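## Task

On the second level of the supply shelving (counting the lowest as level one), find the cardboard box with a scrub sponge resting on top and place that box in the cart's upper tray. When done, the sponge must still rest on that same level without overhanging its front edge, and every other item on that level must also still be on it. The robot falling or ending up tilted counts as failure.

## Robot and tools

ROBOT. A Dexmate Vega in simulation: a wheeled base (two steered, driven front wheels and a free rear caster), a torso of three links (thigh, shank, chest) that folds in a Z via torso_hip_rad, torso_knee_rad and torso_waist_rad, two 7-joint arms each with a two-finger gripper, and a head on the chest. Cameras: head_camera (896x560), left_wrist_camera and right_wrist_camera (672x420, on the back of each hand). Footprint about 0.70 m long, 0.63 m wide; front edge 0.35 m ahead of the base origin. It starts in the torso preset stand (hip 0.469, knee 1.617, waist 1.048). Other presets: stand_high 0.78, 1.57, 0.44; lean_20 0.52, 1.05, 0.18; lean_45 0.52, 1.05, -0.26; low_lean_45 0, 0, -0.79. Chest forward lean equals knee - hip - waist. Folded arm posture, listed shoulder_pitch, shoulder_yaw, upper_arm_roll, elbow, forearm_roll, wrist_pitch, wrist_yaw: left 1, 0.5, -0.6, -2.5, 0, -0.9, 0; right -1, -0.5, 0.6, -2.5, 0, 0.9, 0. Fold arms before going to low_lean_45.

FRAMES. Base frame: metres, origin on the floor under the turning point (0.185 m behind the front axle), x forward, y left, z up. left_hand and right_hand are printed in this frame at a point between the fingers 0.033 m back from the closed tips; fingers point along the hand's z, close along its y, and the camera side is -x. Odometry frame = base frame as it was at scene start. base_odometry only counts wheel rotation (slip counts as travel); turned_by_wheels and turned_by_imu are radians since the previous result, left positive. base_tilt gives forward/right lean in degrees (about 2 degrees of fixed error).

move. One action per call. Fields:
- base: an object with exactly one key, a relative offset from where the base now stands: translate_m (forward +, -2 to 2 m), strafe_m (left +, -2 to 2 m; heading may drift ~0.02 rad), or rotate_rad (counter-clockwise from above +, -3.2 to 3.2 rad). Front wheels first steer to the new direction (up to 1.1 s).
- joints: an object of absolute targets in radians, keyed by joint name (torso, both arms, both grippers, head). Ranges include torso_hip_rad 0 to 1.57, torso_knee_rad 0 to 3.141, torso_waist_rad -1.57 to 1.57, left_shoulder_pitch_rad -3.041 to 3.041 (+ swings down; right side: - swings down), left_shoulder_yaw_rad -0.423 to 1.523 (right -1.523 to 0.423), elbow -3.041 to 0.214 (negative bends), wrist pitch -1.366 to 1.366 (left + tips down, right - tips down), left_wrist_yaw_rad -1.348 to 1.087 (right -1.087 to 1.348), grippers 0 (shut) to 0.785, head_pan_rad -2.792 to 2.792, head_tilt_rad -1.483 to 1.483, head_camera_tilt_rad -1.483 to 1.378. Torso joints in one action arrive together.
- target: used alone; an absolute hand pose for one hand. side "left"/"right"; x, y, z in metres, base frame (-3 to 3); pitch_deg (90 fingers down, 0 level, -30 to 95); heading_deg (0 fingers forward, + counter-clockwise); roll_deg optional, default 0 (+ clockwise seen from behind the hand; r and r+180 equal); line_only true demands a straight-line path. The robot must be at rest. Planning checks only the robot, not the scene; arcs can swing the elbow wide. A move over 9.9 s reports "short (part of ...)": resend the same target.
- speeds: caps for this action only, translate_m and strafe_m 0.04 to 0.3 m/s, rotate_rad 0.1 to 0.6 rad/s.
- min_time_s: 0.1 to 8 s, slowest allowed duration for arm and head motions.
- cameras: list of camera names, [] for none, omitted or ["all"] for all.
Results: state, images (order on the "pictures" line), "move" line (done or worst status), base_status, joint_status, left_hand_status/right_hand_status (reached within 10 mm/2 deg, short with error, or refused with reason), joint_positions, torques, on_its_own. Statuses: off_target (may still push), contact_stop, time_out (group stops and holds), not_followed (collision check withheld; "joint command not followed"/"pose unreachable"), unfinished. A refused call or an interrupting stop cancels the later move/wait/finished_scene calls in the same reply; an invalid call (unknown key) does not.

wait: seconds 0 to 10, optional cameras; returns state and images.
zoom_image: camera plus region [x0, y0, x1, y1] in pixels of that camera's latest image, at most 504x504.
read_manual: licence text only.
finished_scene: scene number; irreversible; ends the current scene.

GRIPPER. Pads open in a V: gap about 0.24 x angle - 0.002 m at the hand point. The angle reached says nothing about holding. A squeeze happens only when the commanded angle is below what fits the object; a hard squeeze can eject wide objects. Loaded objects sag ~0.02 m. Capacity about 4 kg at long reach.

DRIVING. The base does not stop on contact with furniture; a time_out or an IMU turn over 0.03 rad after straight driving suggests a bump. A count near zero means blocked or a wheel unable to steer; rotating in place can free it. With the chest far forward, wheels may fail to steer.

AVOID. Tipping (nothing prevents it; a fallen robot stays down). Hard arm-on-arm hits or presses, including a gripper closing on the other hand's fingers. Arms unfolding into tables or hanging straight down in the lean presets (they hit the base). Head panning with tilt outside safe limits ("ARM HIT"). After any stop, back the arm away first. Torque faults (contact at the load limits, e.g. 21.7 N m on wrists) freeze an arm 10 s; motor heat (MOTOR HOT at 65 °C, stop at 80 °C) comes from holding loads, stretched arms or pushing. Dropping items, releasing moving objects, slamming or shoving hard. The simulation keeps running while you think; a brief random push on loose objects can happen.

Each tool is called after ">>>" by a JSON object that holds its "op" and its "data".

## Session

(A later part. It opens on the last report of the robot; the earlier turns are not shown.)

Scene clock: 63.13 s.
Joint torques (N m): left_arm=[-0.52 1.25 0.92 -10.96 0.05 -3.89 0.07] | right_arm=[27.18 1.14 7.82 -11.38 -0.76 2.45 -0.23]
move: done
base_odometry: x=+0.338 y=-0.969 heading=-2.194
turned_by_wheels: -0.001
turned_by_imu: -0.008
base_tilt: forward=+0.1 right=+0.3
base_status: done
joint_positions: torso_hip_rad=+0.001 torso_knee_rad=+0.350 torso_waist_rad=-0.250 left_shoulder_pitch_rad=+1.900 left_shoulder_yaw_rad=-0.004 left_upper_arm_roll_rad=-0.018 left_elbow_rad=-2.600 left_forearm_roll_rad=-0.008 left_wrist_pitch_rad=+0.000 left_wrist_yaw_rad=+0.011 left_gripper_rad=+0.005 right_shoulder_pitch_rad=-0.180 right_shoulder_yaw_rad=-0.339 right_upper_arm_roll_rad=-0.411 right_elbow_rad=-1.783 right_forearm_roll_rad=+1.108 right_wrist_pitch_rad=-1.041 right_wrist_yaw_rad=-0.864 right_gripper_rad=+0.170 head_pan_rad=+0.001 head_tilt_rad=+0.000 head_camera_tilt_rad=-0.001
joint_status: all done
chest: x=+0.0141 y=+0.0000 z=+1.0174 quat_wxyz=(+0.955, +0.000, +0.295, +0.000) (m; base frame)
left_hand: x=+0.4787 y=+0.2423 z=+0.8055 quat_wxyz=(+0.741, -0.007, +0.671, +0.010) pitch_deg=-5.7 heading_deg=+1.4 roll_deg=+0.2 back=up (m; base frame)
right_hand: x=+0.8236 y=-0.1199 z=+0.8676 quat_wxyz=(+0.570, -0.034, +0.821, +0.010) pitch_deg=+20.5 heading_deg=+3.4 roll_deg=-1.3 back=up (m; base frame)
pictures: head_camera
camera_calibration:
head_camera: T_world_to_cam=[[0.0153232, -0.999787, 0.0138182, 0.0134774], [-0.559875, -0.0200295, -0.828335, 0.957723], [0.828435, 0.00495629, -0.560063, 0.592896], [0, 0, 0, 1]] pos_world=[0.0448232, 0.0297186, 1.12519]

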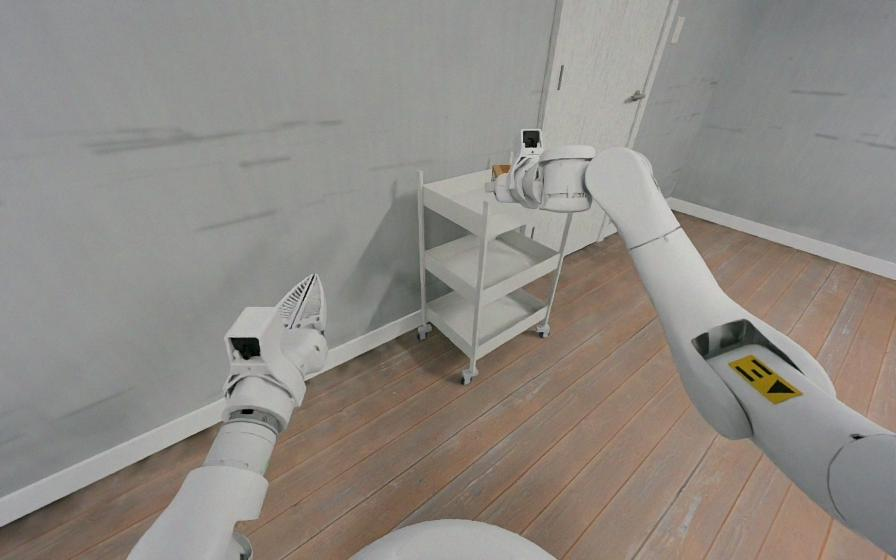

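>>> {"op": "move", "data": {"base": {"translate_m": 0.45}, "joints": {"head_camera_tilt_rad":0.15}, "cameras": []}}

>>> {"op": "move", "data": {"target": {"side":"right","x":0.775,"y":-0.15,"z":0.78,"pitch_deg":38,"heading_deg":4,"line_only":true}, "cameras": ["head_camera","right_wrist_camera"]}}

Scene clock: 67.20 s.
Joint torques (N m): left_arm=[-0.11 0.13 0.86 -11.16 -0.16 -3.72 0.07] | right_arm=[26.96 0.56 7.93 -10.18 -0.69 2.65 -0.38]
move: done
base_odometry: x=+0.075 y=-1.334 heading=-2.195
turned_by_wheels: -0.001
turned_by_imu: -0.002
base_tilt: forward=+0.2 right=+0.3
base_status: done
joint_positions: torso_hip_rad=+0.001 torso_knee_rad=+0.350 torso_waist_rad=-0.250 left_shoulder_pitch_rad=+1.900 left_shoulder_yaw_rad=-0.004 left_upper_arm_roll_rad=-0.018 left_elbow_rad=-2.600 left_forearm_roll_rad=-0.008 left_wrist_pitch_rad=+0.000 left_wrist_yaw_rad=+0.011 left_gripper_rad=+0.005 right_shoulder_pitch_rad=-0.180 right_shoulder_yaw_rad=-0.339 right_upper_arm_roll_rad=-0.411 right_elbow_rad=-1.783 right_forearm_roll_rad=+1.108 right_wrist_pitch_rad=-1.041 right_wrist_yaw_rad=-0.864 right_gripper_rad=+0.170 head_pan_rad=+0.001 head_tilt_rad=+0.000 head_camera_tilt_rad=+0.149
joint_status: all done
chest: x=+0.0141 y=+0.0000 z=+1.0174 quat_wxyz=(+0.955, +0.000, +0.295, +0.000) (m; base frame)
left_hand: x=+0.4787 y=+0.2423 z=+0.8055 quat_wxyz=(+0.741, -0.007, +0.671, +0.010) pitch_deg=-5.7 heading_deg=+1.4 roll_deg=+0.2 back=up (m; base frame)
right_hand: x=+0.8236 y=-0.1199 z=+0.8676 quat_wxyz=(+0.570, -0.034, +0.821, +0.010) pitch_deg=+20.5 heading_deg=+3.4 roll_deg=-1.3 back=up (m; base frame)
pictures: none
No camera images: "cameras" was empty.

Scene clock: 67.50 s.
Joint torques (N m): left_arm=[-0.46 0.38 1.04 -11.32 0.02 -3.88 -0.06] | right_arm=[26.27 0.81 6.83 -10.29 -0.36 2.83 -0.14]
move: refused
base_odometry: x=+0.075 y=-1.334 heading=-2.195
turned_by_wheels: +0.000
turned_by_imu: +0.000
base_tilt: forward=+0.1 right=+0.3
base_status: not commanded
joint_positions: torso_hip_rad=+0.001 torso_knee_rad=+0.350 torso_waist_rad=-0.250 left_shoulder_pitch_rad=+1.900 left_shoulder_yaw_rad=-0.004 left_upper_arm_roll_rad=-0.018 left_elbow_rad=-2.600 left_forearm_roll_rad=-0.008 left_wrist_pitch_rad=+0.000 left_wrist_yaw_rad=+0.011 left_gripper_rad=+0.005 right_shoulder_pitch_rad=-0.180 right_shoulder_yaw_rad=-0.339 right_upper_arm_roll_rad=-0.411 right_elbow_rad=-1.783 right_forearm_roll_rad=+1.108 right_wrist_pitch_rad=-1.041 right_wrist_yaw_rad=-0.864 right_gripper_rad=+0.170 head_pan_rad=+0.001 head_tilt_rad=+0.000 head_camera_tilt_rad=+0.149
joint_status: not commanded
chest: x=+0.0141 y=+0.0000 z=+1.0174 quat_wxyz=(+0.955, +0.000, +0.295, +0.000) (m; base frame)
left_hand: x=+0.4787 y=+0.2423 z=+0.8055 quat_wxyz=(+0.741, -0.007, +0.671, +0.010) pitch_deg=-5.7 heading_deg=+1.4 roll_deg=+0.2 back=up (m; base frame)
right_hand: x=+0.8236 y=-0.1199 z=+0.8676 quat_wxyz=(+0.570, -0.034, +0.821, +0.010) pitch_deg=+20.5 heading_deg=+3.4 roll_deg=-1.3 back=up (m; base frame)
right_hand_status: refused: you asked line_only, and the move would not run on a straight line (no straight line was possible) but on a checked arc of 2.8 s: over the whole arc the hand travels 0.13 m to end 0.10 m from its start, up to 0.03 m off the straight line; right_forearm_roll_rad turns most, 0.76 rad; on the way or at its end the hand turns up to 18 deg from its attitude at the start. Nothing moved.
pictures: head_camera, right_wrist_camera
camera_calibration:
head_camera: T_world_to_cam=[[0.0172853, -0.999785, 0.0114481, 0.0161238], [-0.677339, -0.0201312, -0.735396, 0.853248], [0.735468, 0.00495728, -0.677541, 0.721942], [0, 0, 0, 1]] pos_world=[0.0466938, 0.0297183, 1.11644]
right_wrist_camera: T_world_to_cam=[[0.0257095, -0.998217, 0.0538731, -0.195466], [-0.485835, -0.0595751, -0.872018, 1.20109], [0.873672, -0.00375431, -0.4865, -0.142933], [0, 0, 0, 1]] pos_world=[0.713431, -0.124099, 0.988361]

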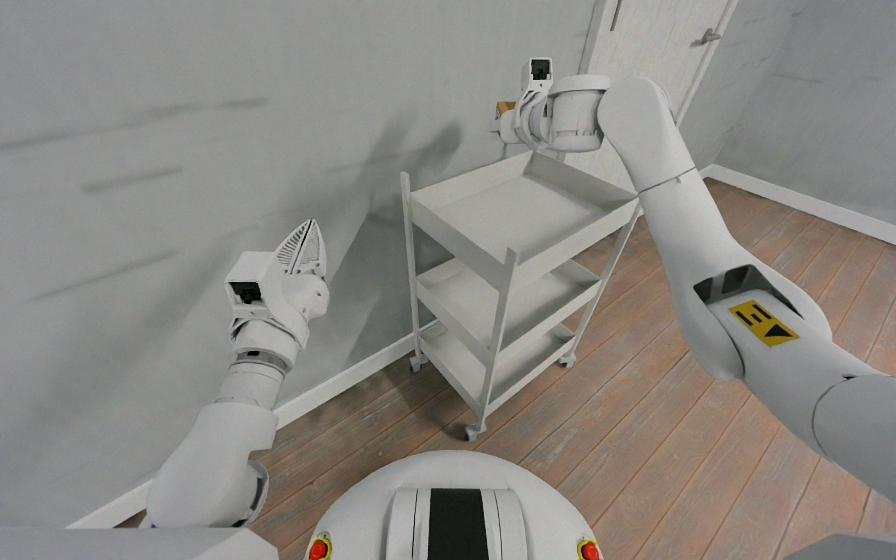

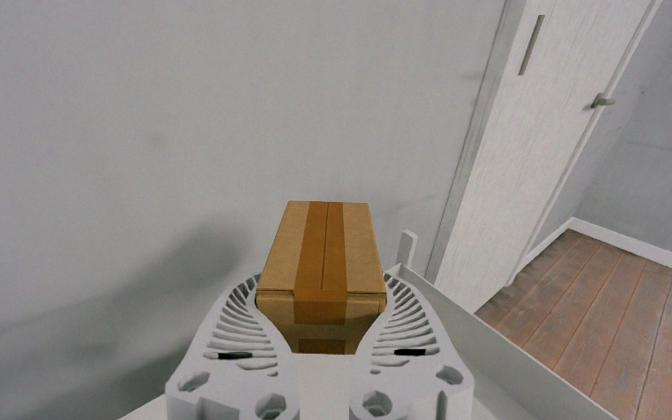

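>>> {"op": "move", "data": {"joints": {"right_shoulder_pitch_rad":-0.36}, "cameras": []}}

>>> {"op": "move", "data": {"target": {"side":"right","x":0.765,"y":-0.135,"z":0.706,"pitch_deg":38,"heading_deg":4,"line_only":true}, "cameras": ["head_camera","right_wrist_camera"]}}

Scene clock: 70.17 s.
Joint torques (N m): left_arm=[-0.52 0.99 0.92 -10.49 0.03 -3.16 0.05] | right_arm=[14.76 2.08 7.39 -11.63 -0.31 2.74 0]
move: done
base_odometry: x=+0.075 y=-1.334 heading=-2.195
turned_by_wheels: +0.000
turned_by_imu: +0.001
base_tilt: forward=+0.1 right=+0.3
base_status: not commanded
joint_positions: torso_hip_rad=+0.001 torso_knee_rad=+0.350 torso_waist_rad=-0.250 left_shoulder_pitch_rad=+1.900 left_shoulder_yaw_rad=-0.004 left_upper_arm_roll_rad=-0.018 left_elbow_rad=-2.600 left_forearm_roll_rad=-0.008 left_wrist_pitch_rad=+0.000 left_wrist_yaw_rad=+0.011 left_gripper_rad=+0.005 right_shoulder_pitch_rad=-0.355 right_shoulder_yaw_rad=-0.339 right_upper_arm_roll_rad=-0.411 right_elbow_rad=-1.783 right_forearm_roll_rad=+1.108 right_wrist_pitch_rad=-1.041 right_wrist_yaw_rad=-0.864 right_gripper_rad=+0.170 head_pan_rad=+0.001 head_tilt_rad=+0.000 head_camera_tilt_rad=+0.149
joint_status: all done
chest: x=+0.0141 y=+0.0000 z=+1.0174 quat_wxyz=(+0.955, +0.000, +0.295, +0.000) (m; base frame)
left_hand: x=+0.4787 y=+0.2423 z=+0.8055 quat_wxyz=(+0.741, -0.007, +0.671, +0.010) pitch_deg=-5.7 heading_deg=+1.4 roll_deg=+0.2 back=up (m; base frame)
right_hand: x=+0.7854 y=-0.1199 z=+0.7296 quat_wxyz=(+0.497, -0.033, +0.867, +0.013) pitch_deg=+30.4 heading_deg=+3.7 roll_deg=-0.6 back=up (m; base frame)
pictures: none
No camera images: "cameras" was empty.

Scene clock: 72.33 s.
Joint torques (N m): left_arm=[-0.33 0.33 0.95 -11.42 -0.09 -3.81 0.19] | right_arm=[27.52 3.1 7.72 -7.47 -0.04 2.6 -0.06]
move: done
base_odometry: x=+0.075 y=-1.334 heading=-2.195
turned_by_wheels: +0.000
turned_by_imu: +0.001
base_tilt: forward=+0.2 right=+0.4
base_status: not commanded
joint_positions: torso_hip_rad=+0.001 torso_knee_rad=+0.350 torso_waist_rad=-0.250 left_shoulder_pitch_rad=+1.900 left_shoulder_yaw_rad=-0.004 left_upper_arm_roll_rad=-0.018 left_elbow_rad=-2.600 left_forearm_roll_rad=-0.008 left_wrist_pitch_rad=+0.000 left_wrist_yaw_rad=+0.011 left_gripper_rad=+0.005 right_shoulder_pitch_rad=-0.331 right_shoulder_yaw_rad=-0.301 right_upper_arm_roll_rad=-0.326 right_elbow_rad=-1.734 right_forearm_roll_rad=+1.239 right_wrist_pitch_rad=-1.198 right_wrist_yaw_rad=-0.964 right_gripper_rad=+0.170 head_pan_rad=+0.001 head_tilt_rad=+0.000 head_camera_tilt_rad=+0.149
joint_status: not commanded
chest: x=+0.0141 y=+0.0000 z=+1.0174 quat_wxyz=(+0.955, +0.000, +0.295, +0.000) (m; base frame)
left_hand: x=+0.4787 y=+0.2423 z=+0.8055 quat_wxyz=(+0.741, -0.007, +0.671, +0.010) pitch_deg=-5.7 heading_deg=+1.4 roll_deg=+0.2 back=up (m; base frame)
right_hand: x=+0.7655 y=-0.1345 z=+0.7061 quat_wxyz=(+0.440, -0.031, +0.897, +0.015) pitch_deg=+37.8 heading_deg=+4.0 roll_deg=+0.0 back=up (m; base frame)
right_hand_status: reached (straight line, planned for 0.8 s): 1 mm and 0.2 deg off.
pictures: head_camera, right_wrist_camera
camera_calibration:
head_camera: T_world_to_cam=[[0.0172853, -0.999785, 0.0114481, 0.0161238], [-0.677339, -0.0201312, -0.735396, 0.853248], [0.735468, 0.00495728, -0.677541, 0.721942], [0, 0, 0, 1]] pos_world=[0.0466938, 0.0297183, 1.11644]
right_wrist_camera: T_world_to_cam=[[0.0400643, -0.998239, 0.0437439, -0.203727], [-0.724144, -0.0591732, -0.687106, 1.08311], [0.688484, -0.00414845, -0.72524, 0.139506], [0, 0, 0, 1]] pos_world=[0.696446, -0.138698, 0.854301]

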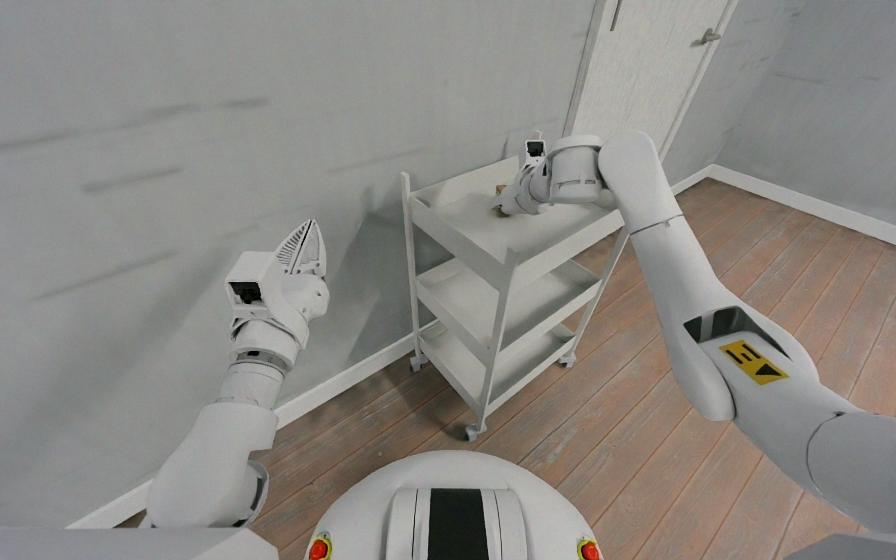

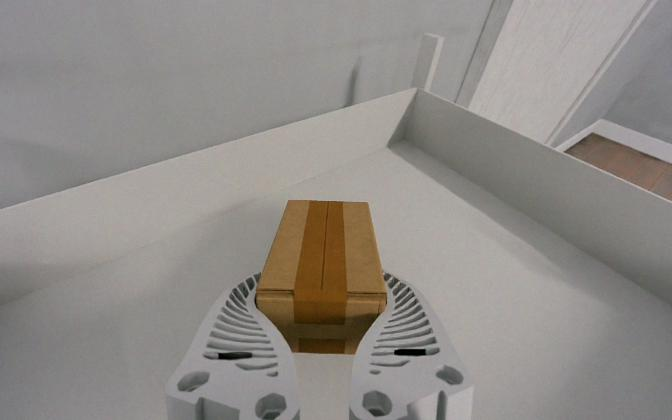

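>>> {"op": "move", "data": {"target": {"side":"right","x":0.765,"y":-0.135,"z":0.693,"pitch_deg":38,"heading_deg":4,"line_only":true}, "cameras": ["right_wrist_camera"]}}

Scene clock: 73.77 s.
Joint torques (N m): left_arm=[-0.28 -0.39 0.95 -10.33 0.04 -3.7 0.16] | right_arm=[8.15 -3.96 1.56 -3.7 -0.33 1.27 0.22]
move: done
base_odometry: x=+0.075 y=-1.334 heading=-2.195
turned_by_wheels: +0.000
turned_by_imu: +0.000
base_tilt: forward=+0.2 right=+0.3
base_status: not commanded
joint_positions: torso_hip_rad=+0.001 torso_knee_rad=+0.350 torso_waist_rad=-0.250 left_shoulder_pitch_rad=+1.900 left_shoulder_yaw_rad=-0.004 left_upper_arm_roll_rad=-0.018 left_elbow_rad=-2.600 left_forearm_roll_rad=-0.008 left_wrist_pitch_rad=+0.000 left_wrist_yaw_rad=+0.011 left_gripper_rad=+0.005 right_shoulder_pitch_rad=-0.345 right_shoulder_yaw_rad=-0.313 right_upper_arm_roll_rad=-0.340 right_elbow_rad=-1.731 right_forearm_roll_rad=+1.220 right_wrist_pitch_rad=-1.175 right_wrist_yaw_rad=-0.937 right_gripper_rad=+0.170 head_pan_rad=+0.001 head_tilt_rad=+0.000 head_camera_tilt_rad=+0.149
joint_status: not commanded
chest: x=+0.0141 y=+0.0000 z=+1.0174 quat_wxyz=(+0.955, +0.000, +0.295, +0.000) (m; base frame)
left_hand: x=+0.4787 y=+0.2423 z=+0.8055 quat_wxyz=(+0.741, -0.007, +0.671, +0.010) pitch_deg=-5.7 heading_deg=+1.4 roll_deg=+0.2 back=up (m; base frame)
right_hand: x=+0.7652 y=-0.1349 z=+0.6956 quat_wxyz=(+0.439, -0.031, +0.898, +0.015) pitch_deg=+37.9 heading_deg=+4.0 roll_deg=+0.0 back=up (m; base frame)
right_hand_status: reached (straight line, planned for 0.4 s): 3 mm and 0.1 deg off.
pictures: right_wrist_camera
camera_calibration:
right_wrist_camera: T_world_to_cam=[[0.0403087, -0.998265, 0.0429242, -0.203254], [-0.725979, -0.0587769, -0.685201, 1.07567], [0.686535, -0.00354251, -0.727088, 0.134962], [0, 0, 0, 1]] pos_world=[0.696449, -0.139199, 0.843903]

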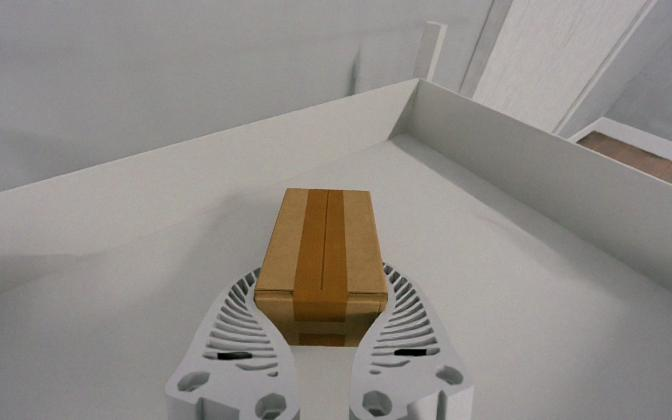

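>>> {"op": "move", "data": {"joints": {"right_gripper_rad":0.42}, "cameras": ["right_wrist_camera"]}}

>>> {"op": "move", "data": {"target": {"side":"right","x":0.70,"y":-0.135,"z":0.80,"pitch_deg":36,"heading_deg":4,"line_only":true}, "cameras": ["right_wrist_camera"]}}

Scene clock: 75.00 s.
Joint torques (N m): left_arm=[-0.46 0.15 0.77 -10.86 0.03 -3.8 -0.01] | right_arm=[11.62 -2.53 1.54 -3.01 0.21 0.42 0.44]
move: done
base_odometry: x=+0.075 y=-1.334 heading=-2.195
turned_by_wheels: +0.000
turned_by_imu: +0.000
base_tilt: forward=+0.1 right=+0.3
base_status: not commanded
joint_positions: torso_hip_rad=+0.001 torso_knee_rad=+0.350 torso_waist_rad=-0.250 left_shoulder_pitch_rad=+1.900 left_shoulder_yaw_rad=-0.004 left_upper_arm_roll_rad=-0.018 left_elbow_rad=-2.600 left_forearm_roll_rad=-0.008 left_wrist_pitch_rad=+0.000 left_wrist_yaw_rad=+0.011 left_gripper_rad=+0.005 right_shoulder_pitch_rad=-0.347 right_shoulder_yaw_rad=-0.315 right_upper_arm_roll_rad=-0.342 right_elbow_rad=-1.731 right_forearm_roll_rad=+1.216 right_wrist_pitch_rad=-1.170 right_wrist_yaw_rad=-0.932 right_gripper_rad=+0.420 head_pan_rad=+0.001 head_tilt_rad=+0.000 head_camera_tilt_rad=+0.149
joint_status: all done
chest: x=+0.0140 y=+0.0000 z=+1.0174 quat_wxyz=(+0.955, +0.000, +0.295, +0.000) (m; base frame)
left_hand: x=+0.4787 y=+0.2423 z=+0.8056 quat_wxyz=(+0.742, -0.007, +0.671, +0.010) pitch_deg=-5.7 heading_deg=+1.4 roll_deg=+0.2 back=up (m; base frame)
right_hand: x=+0.7651 y=-0.1350 z=+0.6938 quat_wxyz=(+0.438, -0.031, +0.898, +0.015) pitch_deg=+38.0 heading_deg=+4.0 roll_deg=+0.0 back=up (m; base frame)
pictures: right_wrist_camera
camera_calibration:
right_wrist_camera: T_world_to_cam=[[0.0403119, -0.998265, 0.0429273, -0.203278], [-0.725979, -0.0587814, -0.685201, 1.07436], [0.686535, -0.00354257, -0.727088, 0.133722], [0, 0, 0, 1]] pos_world=[0.696349, -0.139299, 0.842103]

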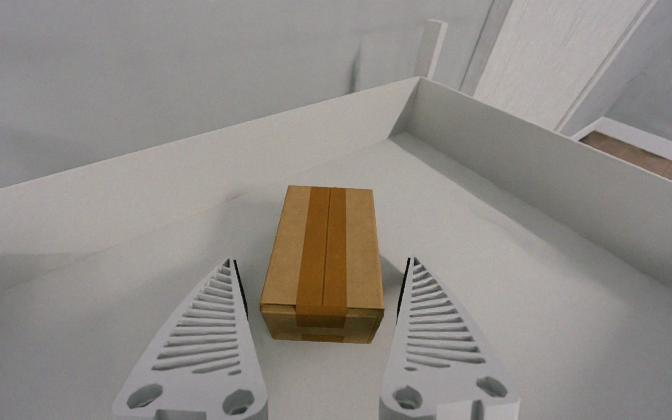

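Scene clock: 75.30 s.
Joint torques (N m): left_arm=[-0.27 0.86 1.08 -11.3 0.03 -3.81 0.01] | right_arm=[9.02 -2.4 0.61 -3.71 -0.04 0.8 0.19]
move: refused
base_odometry: x=+0.075 y=-1.334 heading=-2.195
turned_by_wheels: +0.000
turned_by_imu: +0.000
base_tilt: forward=+0.2 right=+0.3
base_status: not commanded
joint_positions: torso_hip_rad=+0.001 torso_knee_rad=+0.350 torso_waist_rad=-0.250 left_shoulder_pitch_rad=+1.900 left_shoulder_yaw_rad=-0.004 left_upper_arm_roll_rad=-0.018 left_elbow_rad=-2.600 left_forearm_roll_rad=-0.008 left_wrist_pitch_rad=+0.000 left_wrist_yaw_rad=+0.011 left_gripper_rad=+0.005 right_shoulder_pitch_rad=-0.347 right_shoulder_yaw_rad=-0.315 right_upper_arm_roll_rad=-0.342 right_elbow_rad=-1.731 right_forearm_roll_rad=+1.216 right_wrist_pitch_rad=-1.170 right_wrist_yaw_rad=-0.932 right_gripper_rad=+0.420 head_pan_rad=+0.001 head_tilt_rad=+0.000 head_camera_tilt_rad=+0.149
joint_status: not commanded
chest: x=+0.0140 y=+0.0000 z=+1.0174 quat_wxyz=(+0.955, +0.000, +0.295, +0.000) (m; base frame)
left_hand: x=+0.4787 y=+0.2423 z=+0.8056 quat_wxyz=(+0.742, -0.007, +0.671, +0.010) pitch_deg=-5.7 heading_deg=+1.4 roll_deg=+0.2 back=up (m; base frame)
right_hand: x=+0.7651 y=-0.1350 z=+0.6937 quat_wxyz=(+0.438, -0.031, +0.898, +0.015) pitch_deg=+38.0 heading_deg=+4.0 roll_deg=+0.0 back=up (m; base frame)
right_hand_status: refused: you asked line_only, and the move would not run on a straight line (no straight line was possible) but on a checked arc of 4.7 s: over the whole arc the hand travels 0.38 m to end 0.12 m from its start, up to 0.16 m off the straight line; right_upper_arm_roll_rad turns most, 1.39 rad; on the way or at its end the hand turns up to 21 deg from its attitude at the start. Nothing moved.
pictures: right_wrist_camera
camera_calibration:
right_wrist_camera: T_world_to_cam=[[0.0403119, -0.998265, 0.0429273, -0.203273], [-0.725979, -0.0587814, -0.685201, 1.07429], [0.686535, -0.00354257, -0.727088, 0.133649], [0, 0, 0, 1]] pos_world=[0.696349, -0.139299, 0.842003]

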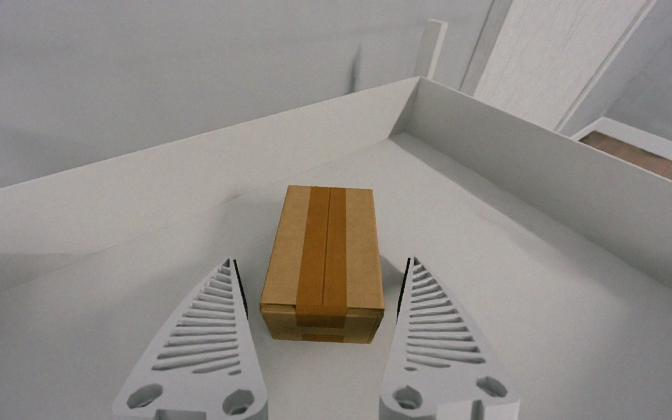

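>>> {"op": "move", "data": {"joints": {"right_shoulder_pitch_rad":-0.14}, "cameras": ["right_wrist_camera"]}}

>>> {"op": "finished_scene", "data": {"scene": 2}}

Scene clock: 77.97 s.
Joint torques (N m): left_arm=[-0.07 0.47 0.86 -11.52 -0.07 -3.99 0.09] | right_arm=[27.08 -1.19 2.67 -5.56 -0.39 1.86 -0.02]
move: done
base_odometry: x=+0.075 y=-1.334 heading=-2.195
turned_by_wheels: +0.000
turned_by_imu: +0.001
base_tilt: forward=+0.2 right=+0.3
base_status: not commanded
joint_positions: torso_hip_rad=+0.001 torso_knee_rad=+0.350 torso_waist_rad=-0.250 left_shoulder_pitch_rad=+1.900 left_shoulder_yaw_rad=-0.004 left_upper_arm_roll_rad=-0.018 left_elbow_rad=-2.600 left_forearm_roll_rad=-0.008 left_wrist_pitch_rad=+0.000 left_wrist_yaw_rad=+0.011 left_gripper_rad=+0.005 right_shoulder_pitch_rad=-0.146 right_shoulder_yaw_rad=-0.316 right_upper_arm_roll_rad=-0.343 right_elbow_rad=-1.731 right_forearm_roll_rad=+1.216 right_wrist_pitch_rad=-1.170 right_wrist_yaw_rad=-0.932 right_gripper_rad=+0.420 head_pan_rad=+0.001 head_tilt_rad=+0.000 head_camera_tilt_rad=+0.149
joint_status: all done
chest: x=+0.0140 y=+0.0000 z=+1.0174 quat_wxyz=(+0.955, +0.000, +0.295, +0.000) (m; base frame)
left_hand: x=+0.4787 y=+0.2423 z=+0.8056 quat_wxyz=(+0.742, -0.007, +0.671, +0.010) pitch_deg=-5.7 heading_deg=+1.4 roll_deg=+0.2 back=up (m; base frame)
right_hand: x=+0.8147 y=-0.1350 z=+0.8503 quat_wxyz=(+0.526, -0.033, +0.850, +0.012) pitch_deg=+26.5 heading_deg=+3.5 roll_deg=-0.9 back=up (m; base frame)
pictures: right_wrist_camera
camera_calibration:
right_wrist_camera: T_world_to_cam=[[0.031013, -0.998247, 0.050418, -0.210818], [-0.574503, -0.0590802, -0.816367, 1.20569], [0.817915, -0.0036473, -0.575328, -0.0226402], [0, 0, 0, 1]] pos_world=[0.717728, -0.139299, 0.981889]

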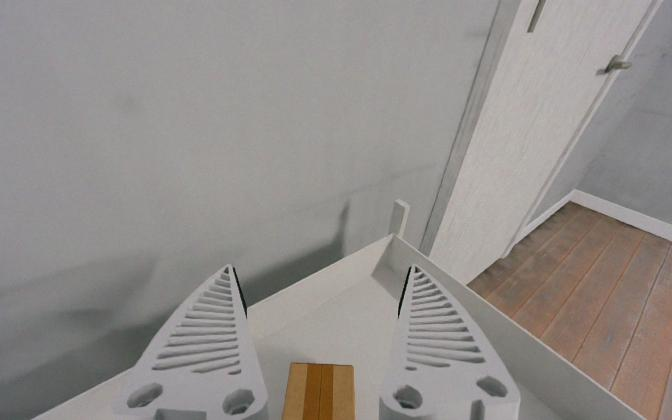

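The scene is finished: the task was done.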